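# Place stand and spindle upright in rack pockets

## Task

Put the stand and the spindle into the plastic rack, each in a separate pocket, resting on that pocket's bottom and oriented the way the reference image (manual) shows; each item is judged on its own, and nothing may end up tipped over.

## Robot and tools

Robot: one six-joint arm with a two-finger parallel gripper, on a base that sits slightly tilted at (0, 0, +0.181) m in the scene frame. The scene frame has its origin on the table below the base, +z up, +y to the left when looking along +x. All poses, targets, velocities and camera poses in calls and results use the arm's base frame, not the scene frame. In the base frame, true up is about (-0.258, -0.242, +0.936), so base +z is not exactly vertical.

Gripper axes: fingers point along its +z, close and open along its y, and a block protrudes about 10 cm toward its +x. end_effector_position is the spot between the pads when shut; fingertips extend about 19 mm past it when closed, 6 mm when fully open.

The 10-number row used by every motion tool: x, y, z in metres (an absolute position in the base frame), then qw, qx, qy, qz (absolute orientation, w first), then position, force_limit, speed for the gripper, each from -1 to 1. position +1 = open 85 mm; about -0.8 = pads touching; -1 = squeeze until blocked. force_limit sets motor strength; speed sets closing rate (about 20 mm/s at -1, 85 at 0, 150 at +1). Both start at +1. Resending your last three gripper numbers leaves the gripper unchanged; a 0 is a real command. Always repeat the intended quaternion in each row rather than copying the reported one.

execute_actions: actions is a list of actions; each action is a list of up to 15 rows (one per 1/30 s step), the last row held if fewer. Each action's target must lie within 0.6 m of the gripper's position along each gripper axis, or it is refused. cameras optional: names, ["all"] or []; an empty actions list returns images by default.

move: target is one row or a list of up to 15 rows; the gripper follows a straight path there. speed in m/s (0.002 to 3.6, default 0.25), one value or one per leg; rotation limited to twice that in rad/s. blend in m rounds corners in a list (0 = stop at each). stop_force in N (3 to 120) halts the path when the wrist sensor feels that much resisting push; use it slowly when approaching a surface, and omit it when backing off something. zero (default true) re-zeros the sensor first. blocking=false returns early while the move continues (not allowed with stop_force). Result adds a "move:" line: done (within 3 mm and 2 degrees), off_target, moving, held or fault, plus limits (paced = pose clipped, held = steps withheld). Neither done nor off_target proves there was no contact. Paths do not avoid obstacles; avoid passing near the arm's own base.

wait: seconds 0 to 10; the arm keeps its last command. stop: brakes a running move. zoom_image: camera (cam_high or cam_wrist) and region [x0, y0, x1, y1] in pixels, at most 504 square, from that camera's latest image. show_instructions: shows the reference image again. zero_wrist_force: re-zeros the force/torque reading. finished_scene: scene = current scene number; ends the scene irreversibly.

Results: gripper pose and velocities in the base frame; "Hand target" is where the arm is being sent; "Tool commands" the current gripper command. object_status: 0 moving, 1 blocked while opening, 2 blocked while closing (a grip), 3 reached the requested opening or pads met. To grip, command -1 and confirm 2. position_measured is in counts: 3 fully open, about 78 = 60 mm, 130 = 40 mm, 180 = 20 mm, 230 pads meeting. Wrist force and torque are in the gripper's own axes, zeroed at the scene's start. Joint torques include the arm's own weight. Step readings list some intermediate positions.

Control behaviour: orientation commands are clipped to 32 degrees from the current one per step; a single action may fall short, so continue in the next. Motion lags commands by about 0.09 s or 0.17 to 0.22 s. Joint speed is capped at 3.14 rad/s.

Cameras: cam_high (fixed, 896x504) and cam_wrist (on the hand, 896x504), with calibration given; fixed-camera poses may be off by a couple of degrees and millimetres.

Avoid: a force near 150 N or joint contact torque at the load limits (shoulder pan, shoulder lift, elbow 136 N m; wrists 25.4 N m) triggers a 10 s stop; the arm is stiff, so aim only slightly past contact. Motors overheat (MOTOR HOT at 70 °C, braking fault at 85 °C) from holding loads, stretching out or pushing into unreachable poses. Do not drop parts, release them while moving, slam or push hard, squeeze hard on a part still resting on something, or let anything fall off the table. Loose objects may occasionally be nudged by outside pushes.

Each tool is called as name(argument=value, ...), one argument or row to a line, values as JSON.

Reference images:

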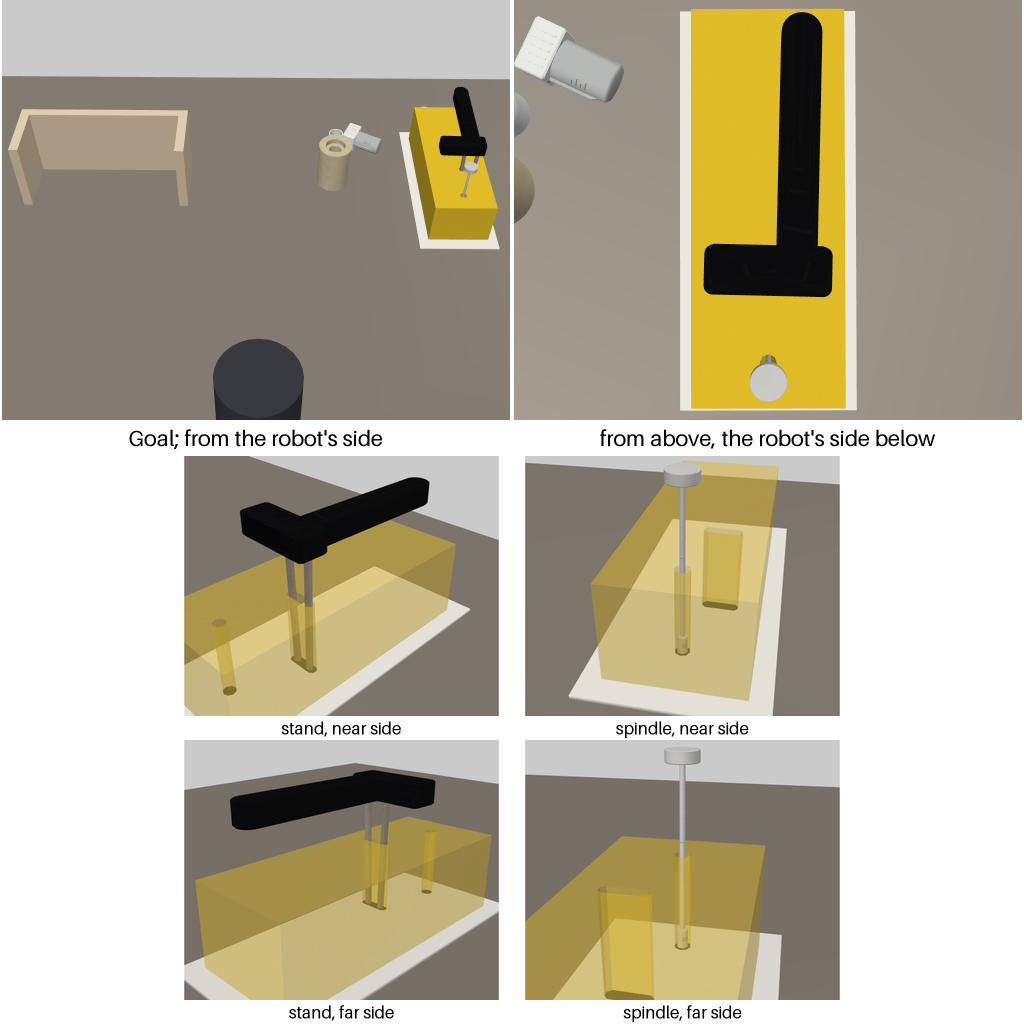

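## Session

execute_actions(
  actions=[],
)

Scene clock: 0.00 s.
end_effector_position=(+0.5517, -0.3502, +0.2705) position_measured=3 object_status=3 end_effector_quat_wxyz=(-0.180, +0.893, +0.359, +0.204)
Joint positions: [-0.961 -1.133 1.21 -1.364 -1.092 1.345]
Joint velocities: within noise
Joint torques (N m): no reading
Wrist force (N): no reading
Wrist torque (N m): no reading
Wrist force, peak (N): no reading
Hand target: +0.5517, -0.3502, +0.2705; -0.180, +0.893, +0.359, +0.204
Tool commands: gripper/position=+1.0 gripper/force_limit=+1.0 gripper/speed=+1.0

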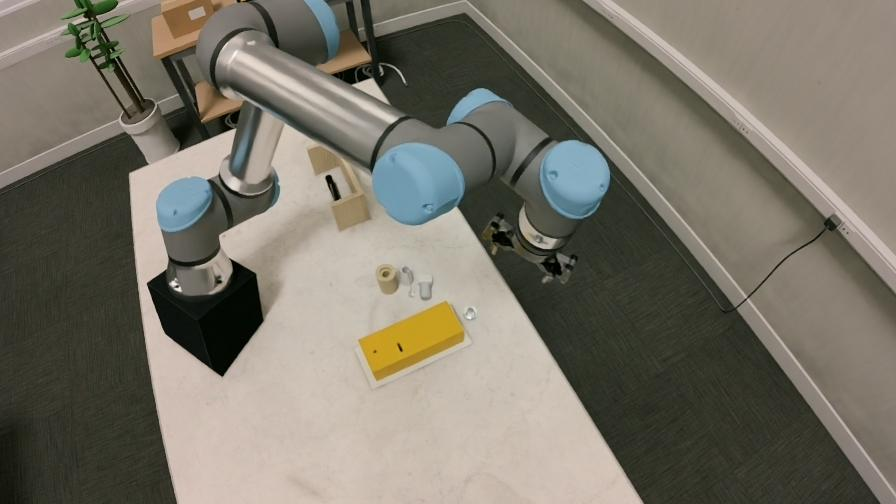

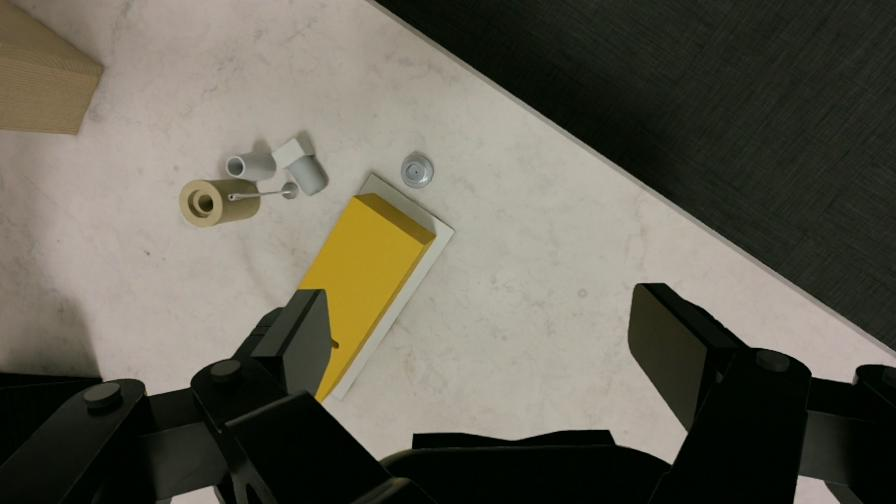

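zoom_image(
  camera="cam_high",
  region=[290, 130, 490, 310],
)

zoom_image(
  camera="cam_wrist",
  region=[170, 110, 470, 410],
)

zoom_image(
  camera="cam_high",
  region=[340, 250, 490, 400],
)

Scaled by 2.520 from the camera's 896x504 image, which has a finer 1280x720 frame.

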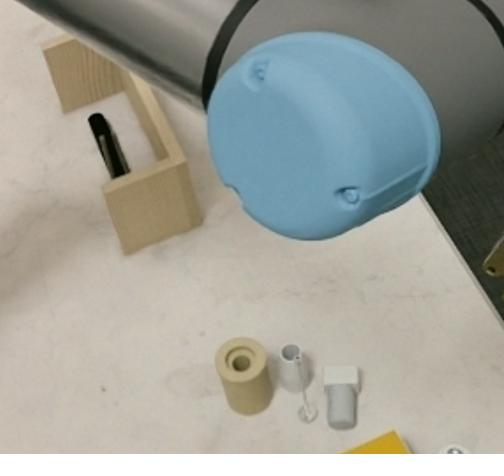

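Scaled by 1.680 from the camera's 896x504 image, which has a finer 1280x720 frame.

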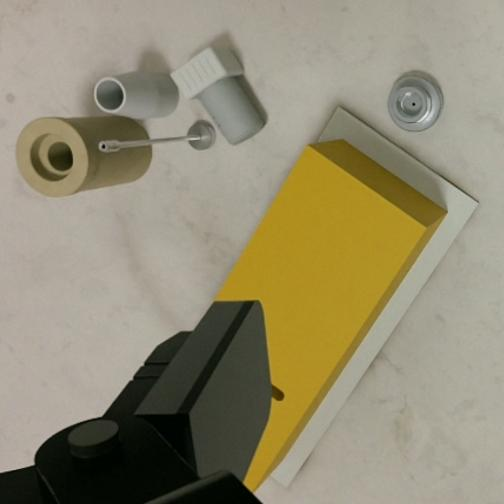

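Scaled by 3.360 from the camera's 896x504 image, which has a finer 1280x720 frame.

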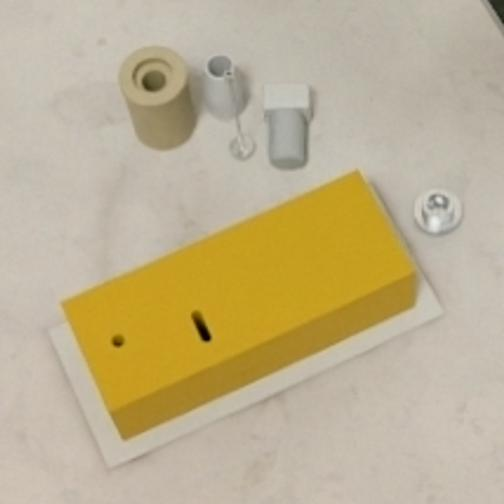

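move(
  target=[0.2720, 0.3446, 0.3974, -0.0284, 0.8146, 0.5511, 0.1769, 1, 1, 1],
  speed=0.5,
  cameras=["all"],
)

Scene clock: 89.53 s.
end_effector_position=(+0.2720, +0.3446, +0.3974) position_measured=3 object_status=3 end_effector_quat_wxyz=(-0.029, +0.815, +0.551, +0.177)
Joint positions: [0.549 -1.956 1.836 -1.804 -1.499 2.514]
Joint torques (N m): [11.39 -15.34 -37.12 -1.64 -2.78 2.47]
Wrist force (N): [0.3 0.7 -0.9]
Wrist torque (N m): [0.15 -0.01 0.04]
Wrist force, peak (N): [-1.0 2.1 -0.8]
Hand target: +0.2720, +0.3446, +0.3974; -0.028, +0.815, +0.551, +0.177
Off the commanded pose: 0.000 m, 0 deg.
move: done
camera_calibration:
cam_wrist: T_world_to_cam=[[0.900403, -0.400469, 0.169999, -0.16408], [-0.40672, -0.913551, 0.00213194, 0.44366], [0.154449, -0.0710615, -0.985442, 0.504754], [0, 0, 0, 1]] pos_world=[0.250225, 0.375466, 0.524353]

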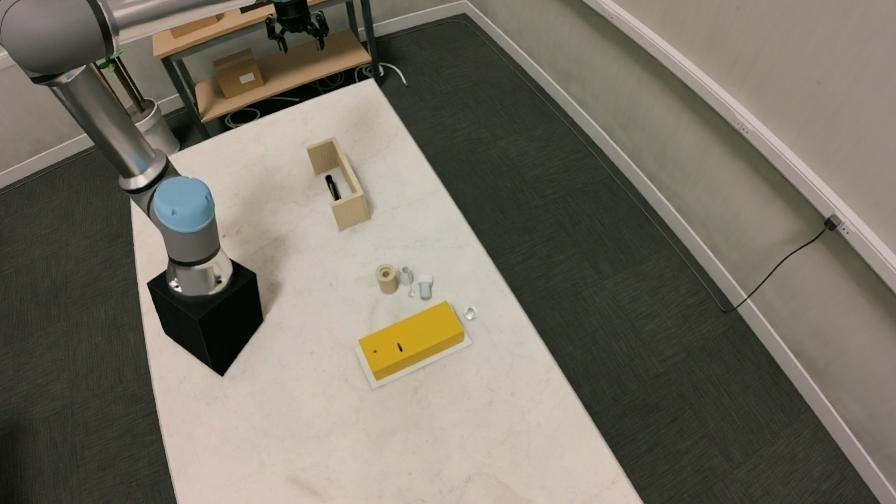

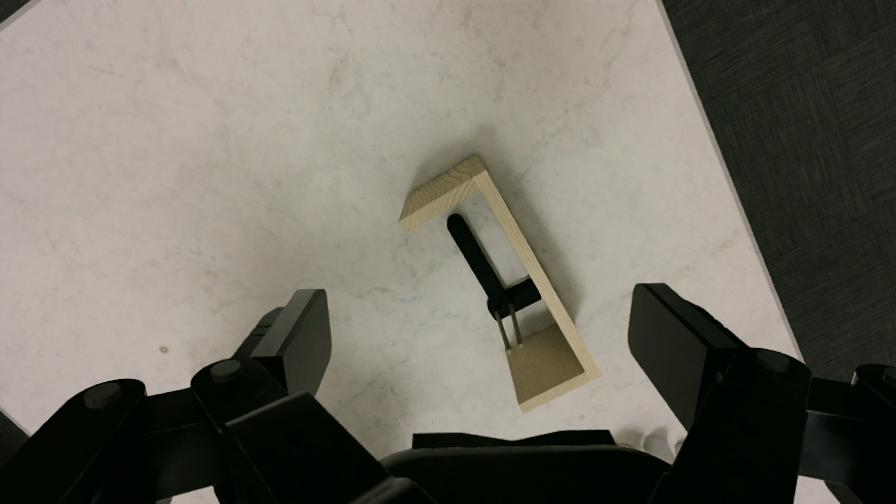

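zoom_image(
  camera="cam_wrist",
  region=[390, 140, 620, 420],
)

zoom_image(
  camera="cam_high",
  region=[290, 120, 390, 240],
)

Scaled by 1.800 from the camera's 896x504 image, which has a finer 1280x720 frame.

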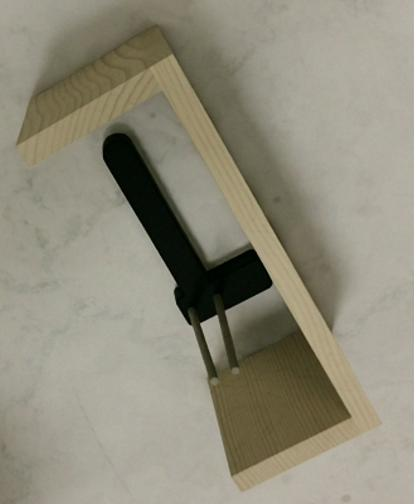

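Scaled by 4.200 from the camera's 896x504 image, which has a finer 1280x720 frame.

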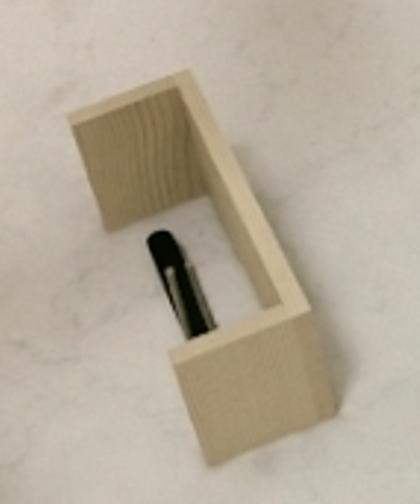

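move(
  target=[0.3164, 0.1931, 0.1783, -0.1166, 0.9825, 0.0443, 0.1360, 0, 1, 0],
  speed=0.4,
  cameras=["all"],
)

Scene clock: 141.83 s.
end_effector_position=(+0.3163, +0.1932, +0.1784) position_measured=129 object_status=3 end_effector_quat_wxyz=(-0.117, +0.983, +0.044, +0.136)
Joint positions: [-0.009 -2.1 2.456 -2.193 -1.325 3.076]
Joint torques (N m): [-2.71 -2.35 -7.6 -4.12 2.19 2.29]
Wrist force (N): [-0.1 0.2 -0.5]
Wrist torque (N m): [0.06 0.04 0.06]
Wrist force, peak (N): [1.0 0.6 -1.5]
Hand target: +0.3164, +0.1931, +0.1783; -0.117, +0.983, +0.044, +0.136
Off the commanded pose: 0.000 m, 0 deg.
move: done
camera_calibration:
cam_wrist: T_world_to_cam=[[0.108298, -0.974714, -0.195459, 0.199267], [-0.991729, -0.119552, 0.0466939, 0.347567], [-0.0688808, 0.188786, -0.9796, 0.29076], [0, 0, 0, 1]] pos_world=[0.34314, 0.18089, 0.307547]

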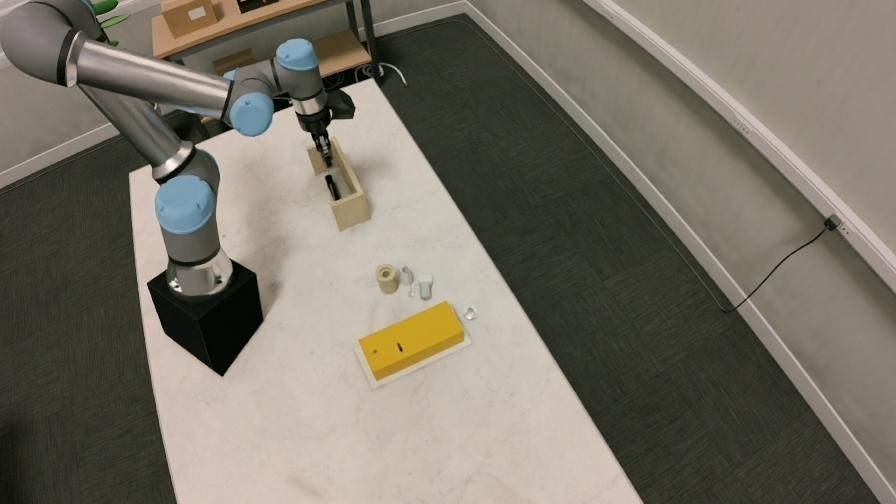

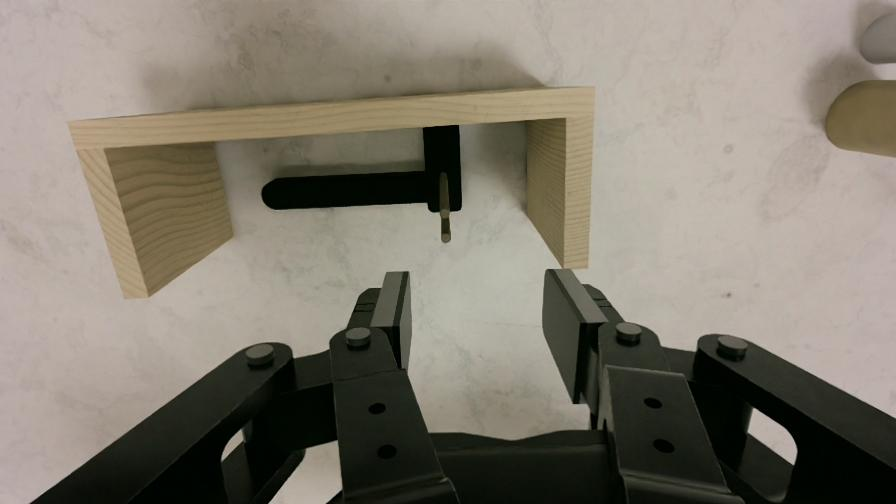

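zoom_image(
  camera="cam_wrist",
  region=[390, 120, 500, 260],
)

Scaled by 3.600 from the camera's 896x504 image, which has a finer 1280x720 frame.

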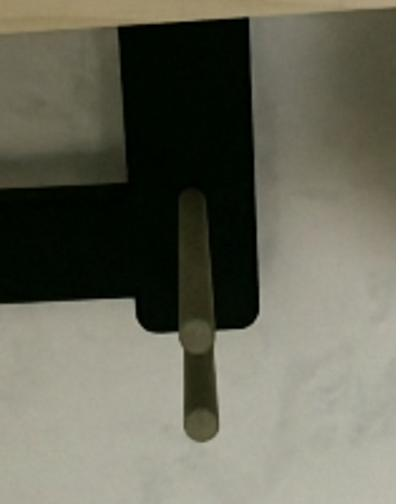

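move(
  target=[
    [0.3305,0.2144,0.1236,-0.113,0.981,0.070,0.139,0,1,0],
    [0.3498,0.2325,0.0534,-0.113,0.981,0.070,0.139,0,1,0],
    [0.3498,0.2325,0.0534,-0.113,0.981,0.070,0.139,-1,-0.7,-1],
  ],
  speed=[0.2,0.1,0.1],
  cameras=["cam_wrist"],
)

Scene clock: 172.47 s.
end_effector_position=(+0.3498, +0.2325, +0.0534) position_measured=218 object_status=0 end_effector_quat_wxyz=(-0.113, +0.981, +0.070, +0.139)
Joint positions: [0.127 -1.608 2.573 -2.832 -1.362 3.157]
Joint torques (N m): [4.65 -14.77 -21.05 -3.86 -2.88 2.36]
Wrist force (N): [-2.1 0.3 -5.6]
Wrist torque (N m): [0.06 0.10 -0.04]
Wrist force, peak (N): [-2.1 0.3 -5.6]
Hand target: +0.3498, +0.2325, +0.0534; -0.113, +0.981, +0.070, +0.139
Off the commanded pose: 0.000 m, 0 deg.
move: done
camera_calibration:
cam_wrist: T_world_to_cam=[[0.157977, -0.970743, -0.180835, 0.190495], [-0.985276, -0.167089, 0.0362171, 0.400658], [-0.0653731, 0.172451, -0.982846, 0.165912], [0, 0, 0, 1]] pos_world=[0.375511, 0.223255, 0.183003]
Images, in order (width x height): cam_wrist 896x504.

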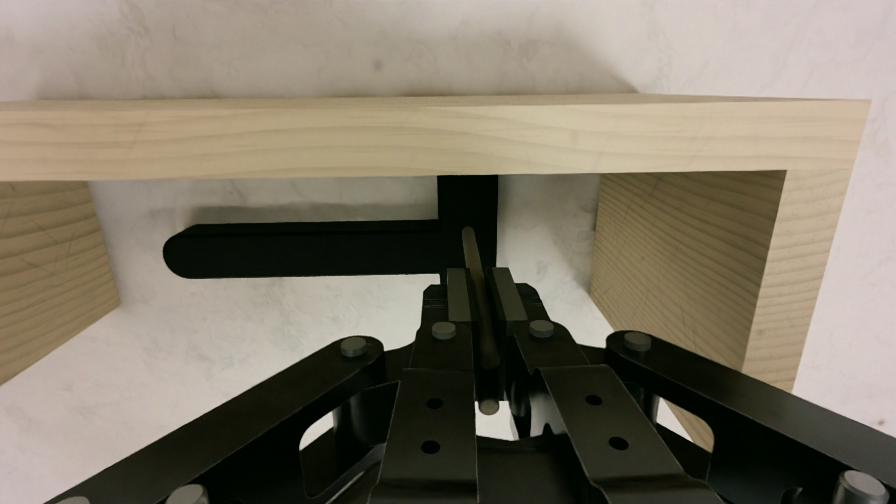

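zoom_image(
  camera="cam_wrist",
  region=[400, 200, 580, 420],
)

wait(
  seconds=0.1,
)

Scaled by 2.291 from the camera's 896x504 image, which has a finer 1280x720 frame.

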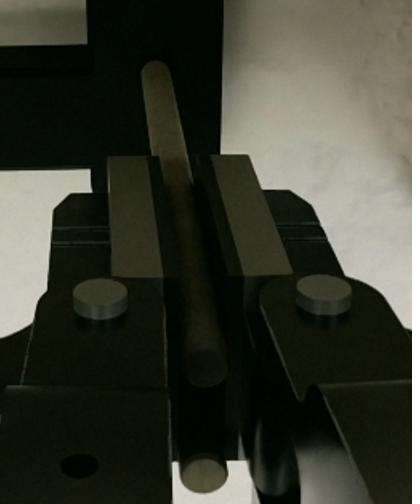

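Scene clock: 175.83 s.
end_effector_position=(+0.3498, +0.2325, +0.0534) position_measured=218 object_status=2 end_effector_quat_wxyz=(-0.113, +0.981, +0.070, +0.139)
Joint positions: [0.127 -1.608 2.573 -2.832 -1.362 3.157]
Joint torques (N m): [-0.86 -18.74 -17.87 -1.76 -1.09 1.7]
Wrist force (N): [-2.1 0.8 -5.3]
Wrist torque (N m): [0.13 0.09 -0.04]
Wrist force, peak (N): [-2.3 0.5 -5.7]
Hand target: +0.3498, +0.2325, +0.0534; -0.113, +0.981, +0.070, +0.139
Tool commands: gripper/position=-1.0 gripper/force_limit=-0.7 gripper/speed=-1.0
Off the commanded pose: 0.000 m, 0 deg.
wait: 0.10 s; at rest from the start

move(
  target=[
    [0.3462,0.2291,0.0664,-0.113,0.981,0.070,0.139,-1,-0.7,-1],
    [0.3046,0.1901,0.2172,-0.113,0.981,0.070,0.139,-1,-0.7,-1],
    [0.4462,-0.2455,0.1436,0.0184,0.6442,0.7432,0.1782,-1,-0.7,-1],
  ],
  speed=[0.05,0.25,0.35],
  blend=[0.01,0.04,0],
  cameras=["all"],
)

Scene clock: 197.20 s.
end_effector_position=(+0.4461, -0.2454, +0.1436) position_measured=218 object_status=2 end_effector_quat_wxyz=(+0.018, +0.645, +0.743, +0.178)
Joint positions: [-0.956 -1.496 2.023 -2.045 -1.214 0.463]
Joint torques (N m): [-16.66 -15.62 -35.42 -1.42 2.04 -2.35]
Wrist force (N): [-0.2 0.6 4.3]
Wrist torque (N m): [-0.04 0.06 0.15]
Wrist force, peak (N): [-4.2 0.4 5.1]
Hand target: +0.4462, -0.2455, +0.1436; +0.018, +0.644, +0.743, +0.178
Off the commanded pose: 0.000 m, 0 deg.
move: done; blend cut to 0.007 m at target 1
camera_calibration:
cam_wrist: T_world_to_cam=[[0.945793, 0.0951421, 0.310522, -0.43288], [0.0630992, -0.99174, 0.111675, -0.268454], [0.318582, -0.0860275, -0.943984, 0.103006], [0, 0, 0, 1]] pos_world=[0.393538, -0.21619, 0.261634]

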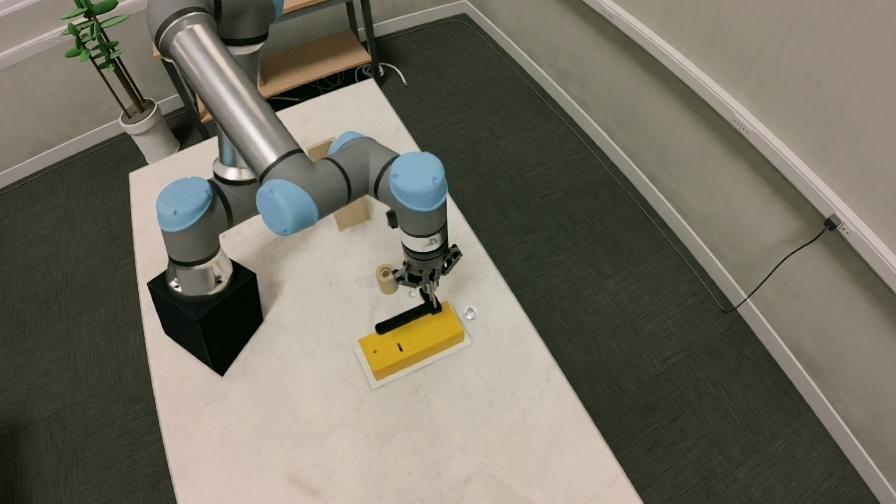

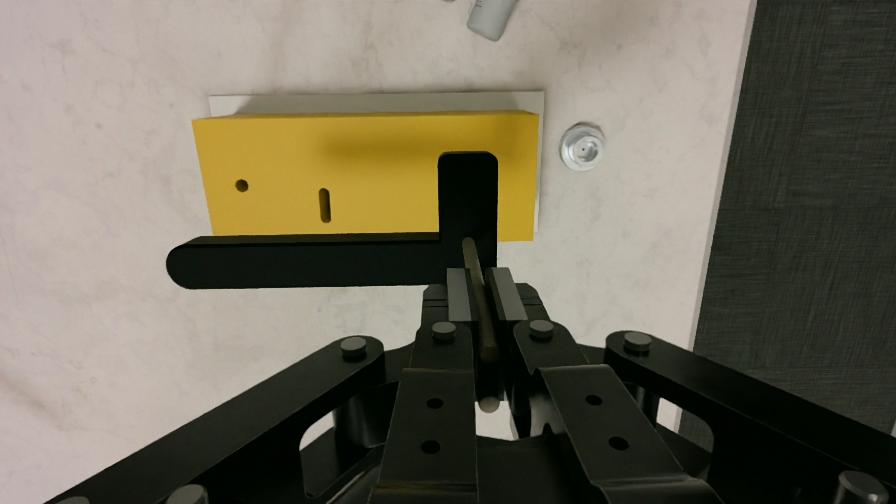

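zoom_image(
  camera="cam_wrist",
  region=[180, 80, 380, 250],
)

zoom_image(
  camera="cam_wrist",
  region=[420, 80, 570, 250],
)

Scaled by 2.520 from the camera's 896x504 image, which has a finer 1280x720 frame.

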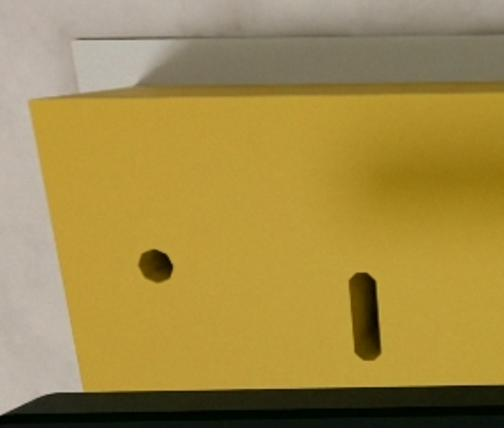

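Scaled by 2.965 from the camera's 896x504 image, which has a finer 1280x720 frame.

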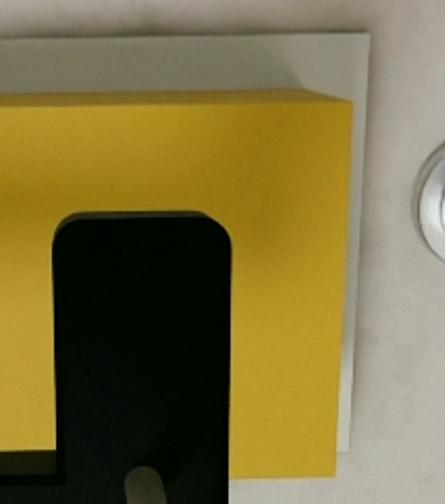

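move(
  target=[0.4708,-0.2358,0.0589,0.0184,0.6442,0.7432,0.1782,-1,-0.7,-1],
  speed=0.15,
)

move(
  target=[0.4785,-0.2285,0.0308,0.0184,0.6442,0.7432,0.1782,-1,-0.7,-1],
  speed=0.015,
  stop_force=5,
  cameras=["all"],
)

Scene clock: 224.83 s.
end_effector_position=(+0.4707, -0.2358, +0.0590) position_measured=218 object_status=2 end_effector_quat_wxyz=(+0.018, +0.644, +0.743, +0.178)
Joint positions: [-0.903 -1.327 2.094 -2.306 -1.212 0.52]
Joint torques (N m): [-4.79 -19.94 -7.11 -3.79 1.36 2.65]
Wrist force (N): [0.0 0.5 4.3]
Wrist torque (N m): [-0.05 0.03 0.04]
Wrist force, peak (N): [-0.1 0.2 5.6]
Hand target: +0.4708, -0.2358, +0.0589; +0.018, +0.644, +0.743, +0.178
Off the commanded pose: 0.000 m, 0 deg.
move: done

Scene clock: 227.53 s.
end_effector_position=(+0.4755, -0.2313, +0.0417) position_measured=218 object_status=2 end_effector_quat_wxyz=(+0.018, +0.644, +0.743, +0.178)
Joint positions: [-0.89 -1.29 2.107 -2.361 -1.211 0.534]
Joint torques (N m): [-18.21 -32.44 -31.91 -1.85 1.56 -2.51]
Wrist force (N): [0.0 0.5 2.0]
Wrist torque (N m): [-0.01 0.11 0.08]
Wrist force, peak (N): [-6.3 -0.3 -16.0]
Hand target: +0.4755, -0.2313, +0.0417; +0.018, +0.644, +0.743, +0.178
Off the commanded pose: 0.012 m, 0 deg.
move: contact
camera_calibration:
cam_wrist: T_world_to_cam=[[0.945735, 0.0954968, 0.310589, -0.430196], [0.0634906, -0.991723, 0.111598, -0.24519], [0.318676, -0.0858226, -0.94397, -0.0013168], [0, 0, 0, 1]] pos_world=[0.422839, -0.202191, 0.159734]

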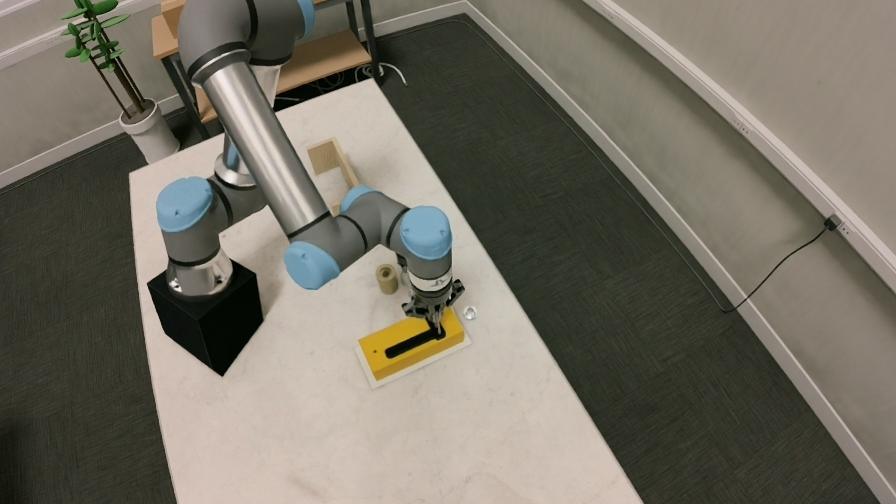

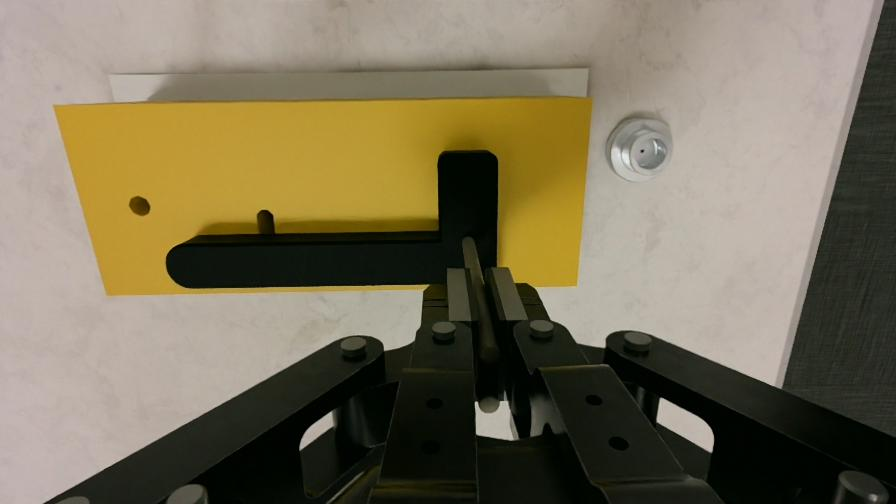

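move(
  target=[
    [0.4755,-0.2313,0.0417,0.0184,0.6442,0.7432,0.1782,-0.3,-0.7,-1],
    [0.4368,-0.2676,0.1821,0.0184,0.6442,0.7432,0.1782,-0.3,-0.7,-1],
  ],
  speed=[0.05,0.2],
  cameras=["all"],
)

Scene clock: 236.00 s.
end_effector_position=(+0.4368, -0.2676, +0.1820) position_measured=167 object_status=3 end_effector_quat_wxyz=(+0.018, +0.644, +0.743, +0.178)
Joint positions: [-0.999 -1.525 1.94 -1.917 -1.217 0.417]
Joint torques (N m): [-17.09 -25.88 -35.19 -1 -2.88 -2.45]
Wrist force (N): [0.1 0.4 -0.4]
Wrist torque (N m): [0.09 0.00 0.15]
Wrist force, peak (N): [0.1 0.6 2.4]
Hand target: +0.4368, -0.2676, +0.1821; +0.018, +0.644, +0.743, +0.178
Off the commanded pose: 0.000 m, 0 deg.
move: done
camera_calibration:
cam_wrist: T_world_to_cam=[[0.94574, 0.0954626, 0.310584, -0.433724], [0.063427, -0.991718, 0.111681, -0.294289], [0.318673, -0.0859222, -0.943962, 0.140323], [0, 0, 0, 1]] pos_world=[0.384139, -0.238391, 0.300034]

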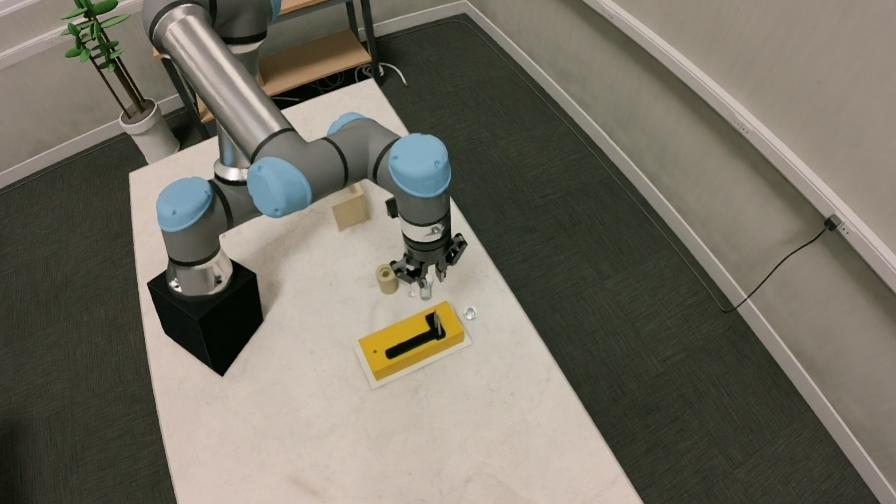

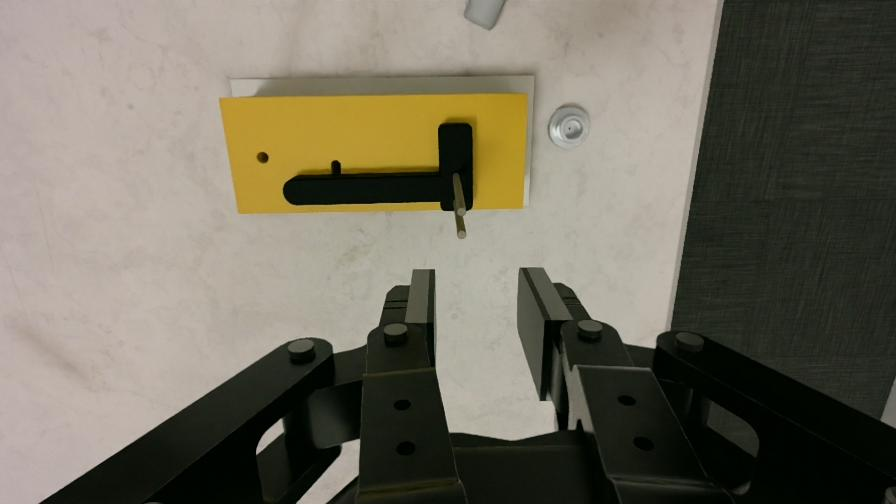

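zoom_image(
  camera="cam_wrist",
  region=[400, 110, 540, 250],
)

Scaled by 3.600 from the camera's 896x504 image, which has a finer 1280x720 frame.

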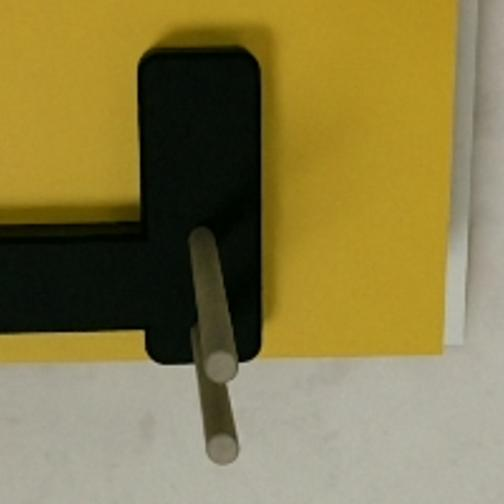

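move(
  target=[
    [0.4796,-0.4137,0.0988,0.5444,-0.2934,-0.5062,-0.6004,0,-0.7,-0.5],
    [0.5186,-0.3772,-0.0425,0.5444,-0.2934,-0.5062,-0.6004,0,-0.7,-0.5],
  ],
  speed=[0.3,0.12],
  cameras=["all"],
)

Scene clock: 304.53 s.
end_effector_position=(+0.5174, -0.3757, -0.0422) position_measured=129 object_status=3 end_effector_quat_wxyz=(-0.436, +0.428, +0.513, +0.602)
Joint positions: [-1.067 0.147 0.035 -0.056 -1.002 -0.317]
Joint torques (N m): [-17.05 -63.02 -30.58 0.47 -3.75 2.49]
Wrist force (N): [1.0 0.3 -0.4]
Wrist torque (N m): [0.07 -0.42 0.02]
Wrist force, peak (N): [2.5 0.1 -0.5]
Hand target: +0.5174, -0.3757, -0.0422; -0.436, +0.428, +0.514, +0.602
Off the commanded pose: 0.002 m, 20 deg.
elbow stopped short: the move would have taken joint 3 (elbow) straighter than the controller allows.
move: off_target
camera_calibration:
cam_wrist: T_world_to_cam=[[0.964489, -0.116025, 0.237275, -0.522229], [0.204128, -0.24264, -0.948397, -0.217684], [0.16761, 0.963153, -0.21034, 0.39696], [0, 0, 0, 1]] pos_world=[0.481584, -0.495743, 0.000957737]

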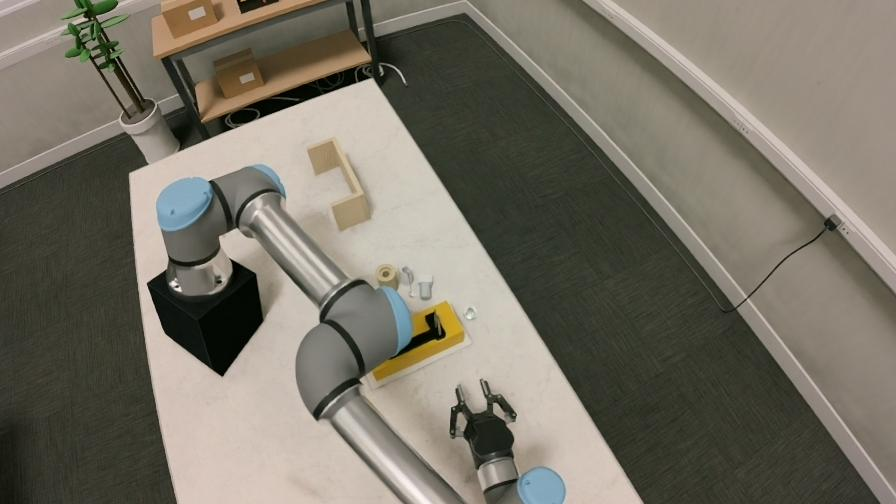

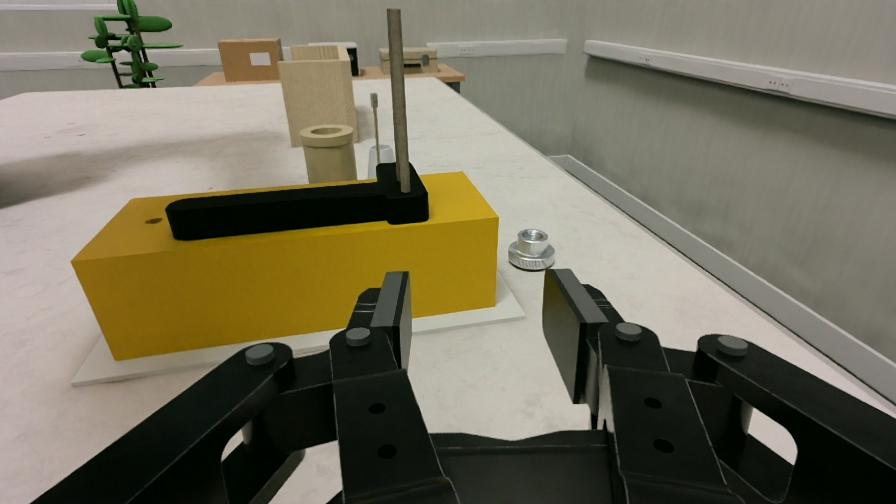

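move(
  target=[
    [0.4802,-0.3290,0.0663,0.5444,-0.2934,-0.5062,-0.6004,0,-0.7,-0.5],
    [0.5060,-0.3048,-0.0273,0.5444,-0.2934,-0.5062,-0.6004,0,-0.7,-0.5],
  ],
  speed=[0.25,0.12],
  cameras=["all"],
)

Scene clock: 321.70 s.
end_effector_position=(+0.5052, -0.3040, -0.0270) position_measured=129 object_status=3 end_effector_quat_wxyz=(+0.542, -0.298, -0.507, -0.601) end_effector_velocity=(+0.000, +0.000, +0.000) end_effector_angular_velocity=(-0.001, +0.000, +0.000)
Joint positions: [-0.948 0.199 0.035 0.108 -1.172 -0.443]
Joint velocities: [0 0.002 -0.005 0.001 0 0.001]
Joint torques (N m): [-21.03 -50.31 -30.43 3.92 1.33 2.53]
Wrist force (N): [0.8 0.3 -0.5]
Wrist torque (N m): [0.07 -0.45 0.11]
Wrist force, peak (N): [2.6 0.5 -0.4]
Hand target: +0.5052, -0.3040, -0.0271; +0.542, -0.298, -0.507, -0.601
Off the commanded pose: 0.001 m, 1 deg.
elbow stopped short: the move would have taken joint 3 (elbow) straighter than the controller allows.
move: done
camera_calibration:
cam_wrist: T_world_to_cam=[[0.958264, 0.0790501, 0.274738, -0.442302], [0.273739, 0.0234229, -0.961519, -0.138051], [-0.0824433, 0.996595, 0.000806252, 0.47531], [0, 0, 0, 1]] pos_world=[0.500818, -0.435494, -0.0116045]

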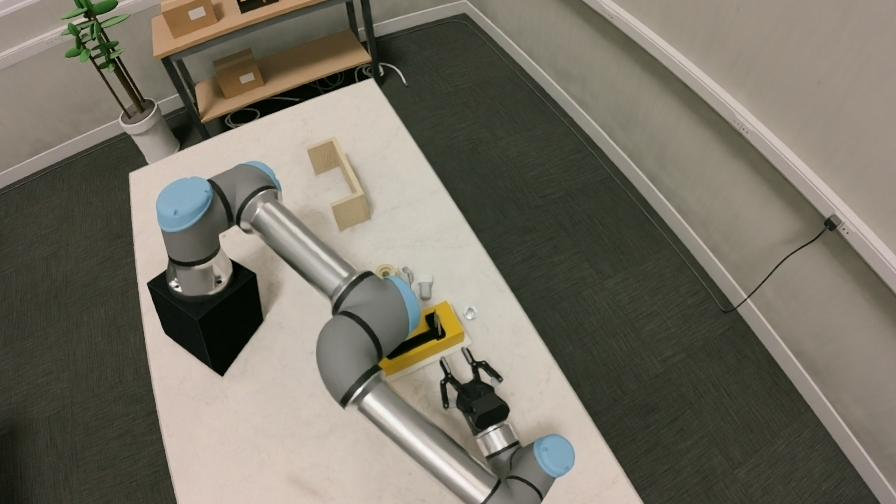

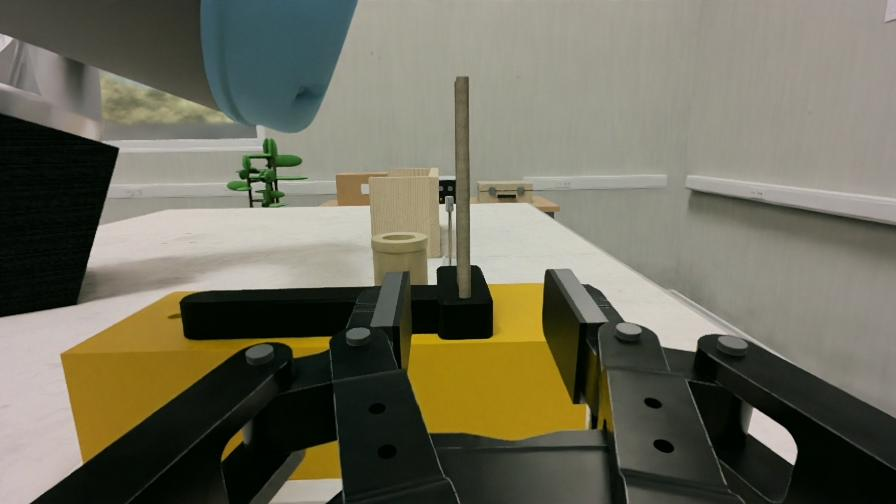

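move(
  target=[
    [0.4916,-0.2228,-0.0101,0.5444,-0.2934,-0.5062,-0.6004,0,-0.7,-0.5],
    [0.4916,-0.2228,-0.0101,0.5444,-0.2934,-0.5062,-0.6004,-1,-0.5,-1],
  ],
  speed=0.1,
  cameras=["all"],
)

Scene clock: 333.73 s.
end_effector_position=(+0.4916, -0.2228, -0.0101) position_measured=218 object_status=0 end_effector_quat_wxyz=(+0.545, -0.294, -0.506, -0.601)
Joint positions: [-0.893 -0.172 0.807 -0.28 -1.129 -0.466]
Joint torques (N m): [-26.96 -56.75 -2.84 1.46 1.23 2.68]
Wrist force (N): [1.5 0.7 0.0]
Wrist torque (N m): [0.06 -0.55 -0.01]
Wrist force, peak (N): [1.8 -1.4 -0.2]
Hand target: +0.4916, -0.2228, -0.0101; +0.545, -0.294, -0.506, -0.601
Off the commanded pose: 0.000 m, 0 deg.
move: done
camera_calibration:
cam_wrist: T_world_to_cam=[[0.957215, 0.0851349, 0.276572, -0.438389], [0.274811, 0.0319891, -0.960966, -0.11863], [-0.090659, 0.995856, 0.00722443, 0.39716], [0, 0, 0, 1]] pos_world=[0.488239, -0.354398, 0.00437774]

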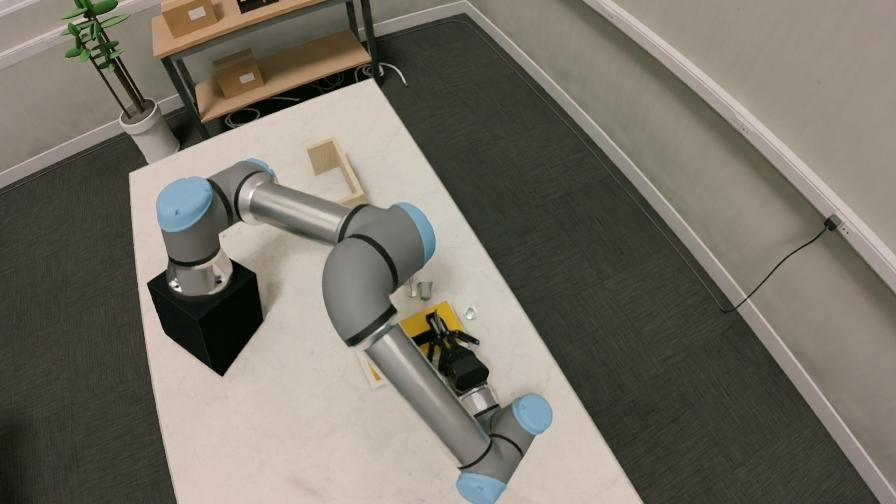

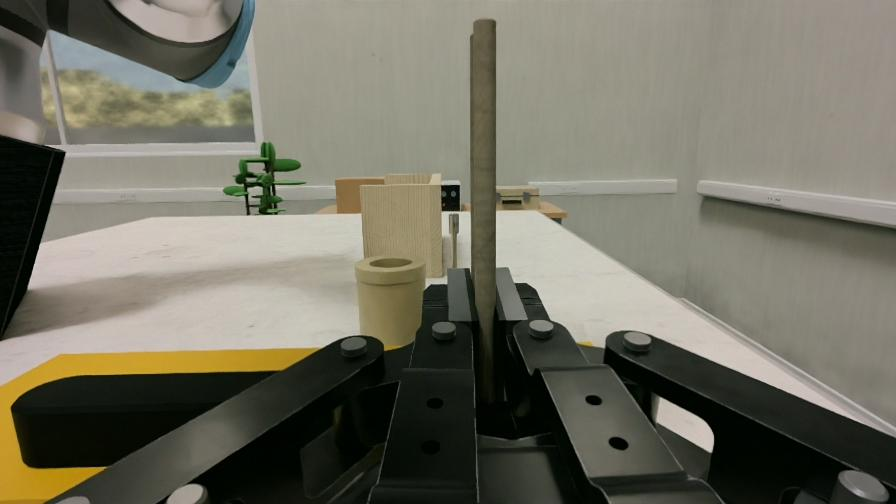

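move(
  target=[
    [0.4810,-0.2327,0.0283,0.5444,-0.2934,-0.5062,-0.6004,-1,-0.5,-1],
    [0.5435,-0.2295,0.1638,0.5444,-0.2934,-0.5062,-0.6004,-1,-0.5,-1],
  ],
  speed=[0.08,0.2],
  blend=[0.01,0],
  cameras=["all"],
)

Scene clock: 369.10 s.
end_effector_position=(+0.5435, -0.2295, +0.1638) position_measured=218 object_status=2 end_effector_quat_wxyz=(+0.545, -0.294, -0.506, -0.601)
Joint positions: [-0.844 -0.306 0.602 0.068 -1.084 -0.486]
Joint torques (N m): [-14.25 -48.61 -30.22 4.57 -1.55 -2.43]
Wrist force (N): [-4.6 0.5 -0.8]
Wrist torque (N m): [0.11 -0.36 -0.04]
Wrist force, peak (N): [-5.4 0.6 -1.1]
Hand target: +0.5435, -0.2295, +0.1638; +0.545, -0.294, -0.506, -0.601
Off the commanded pose: 0.000 m, 0 deg.
move: done
camera_calibration:
cam_wrist: T_world_to_cam=[[0.957261, 0.0849475, 0.276471, -0.535668], [0.274716, 0.0319244, -0.960995, 0.0344672], [-0.0904603, 0.995874, 0.00722346, 0.407181], [0, 0, 0, 1]] pos_world=[0.540138, -0.361097, 0.178278]

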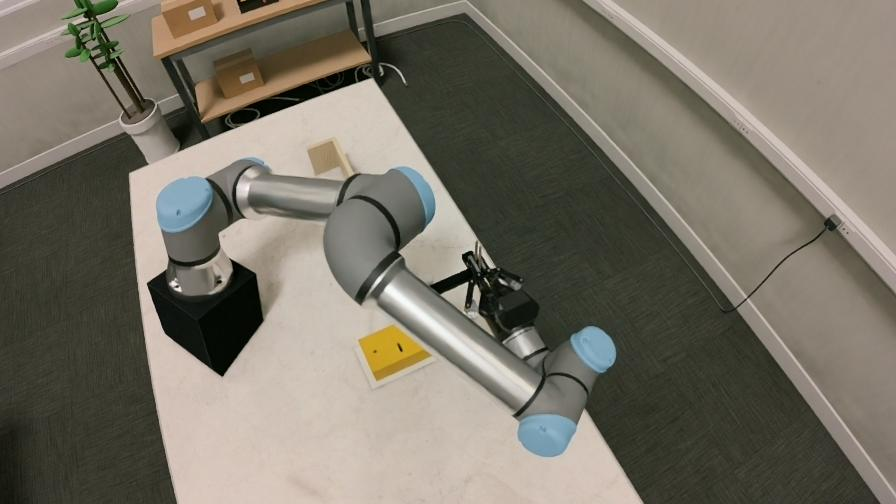

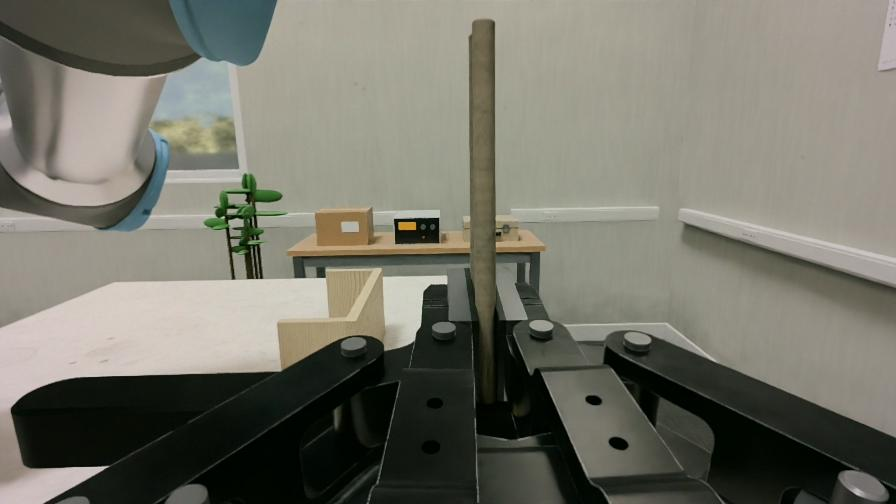

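move(
  target=[
    [0.5435,-0.2295,0.1638,0.7736,-0.6138,-0.1478,-0.0488,-1,-0.5,-1],
    [0.5435,-0.2295,0.1638,0.5602,-0.5688,0.3644,0.4786,-1,-0.5,-1],
  ],
  speed=0.5,
  blend=[0.02,0],
  cameras=["all"],
)

Scene clock: 379.47 s.
end_effector_position=(+0.5435, -0.2295, +0.1638) position_measured=218 object_status=2 end_effector_quat_wxyz=(+0.561, -0.569, +0.364, +0.479)
Joint positions: [-0.874 -0.477 0.779 -0.2 -1.013 2.793]
Joint torques (N m): [-13.81 -59.01 -6.57 1.29 -4.15 2.44]
Wrist force (N): [5.0 2.0 -0.4]
Wrist torque (N m): [0.24 -0.01 0.21]
Wrist force, peak (N): [5.0 2.0 -0.4]
Hand target: +0.5435, -0.2295, +0.1638; +0.560, -0.569, +0.365, +0.479
Off the commanded pose: 0.000 m, 0 deg.
move: done
camera_calibration:
cam_wrist: T_world_to_cam=[[-0.949139, -0.130657, -0.286469, 0.54313], [-0.204228, -0.436999, 0.875969, -0.113664], [-0.239639, 0.889921, 0.388089, 0.401589], [0, 0, 0, 1]] pos_world=[0.588529, -0.33609, 0.0993034]

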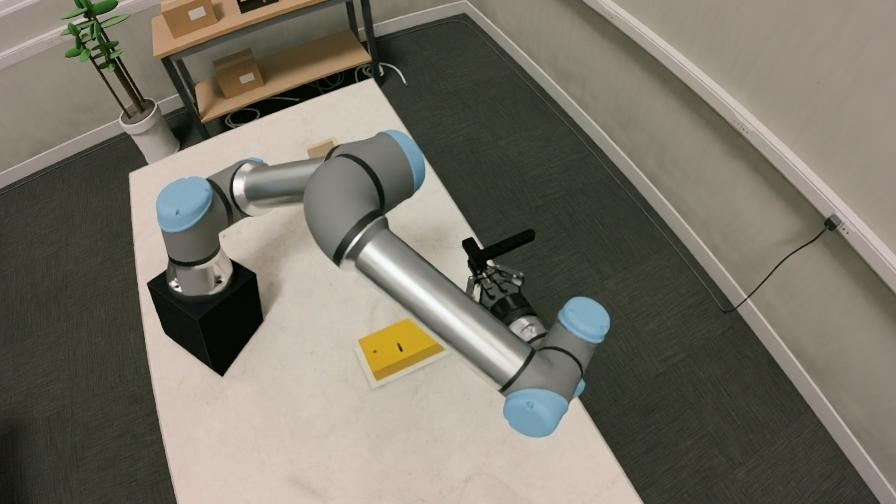

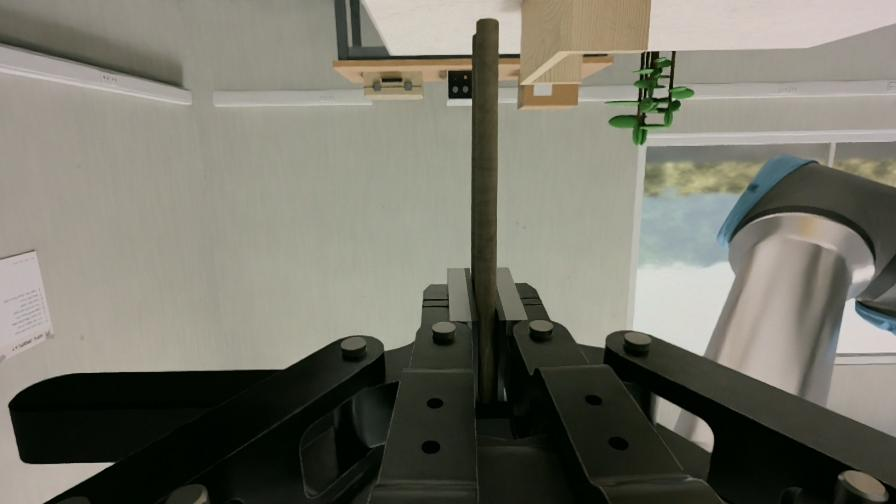

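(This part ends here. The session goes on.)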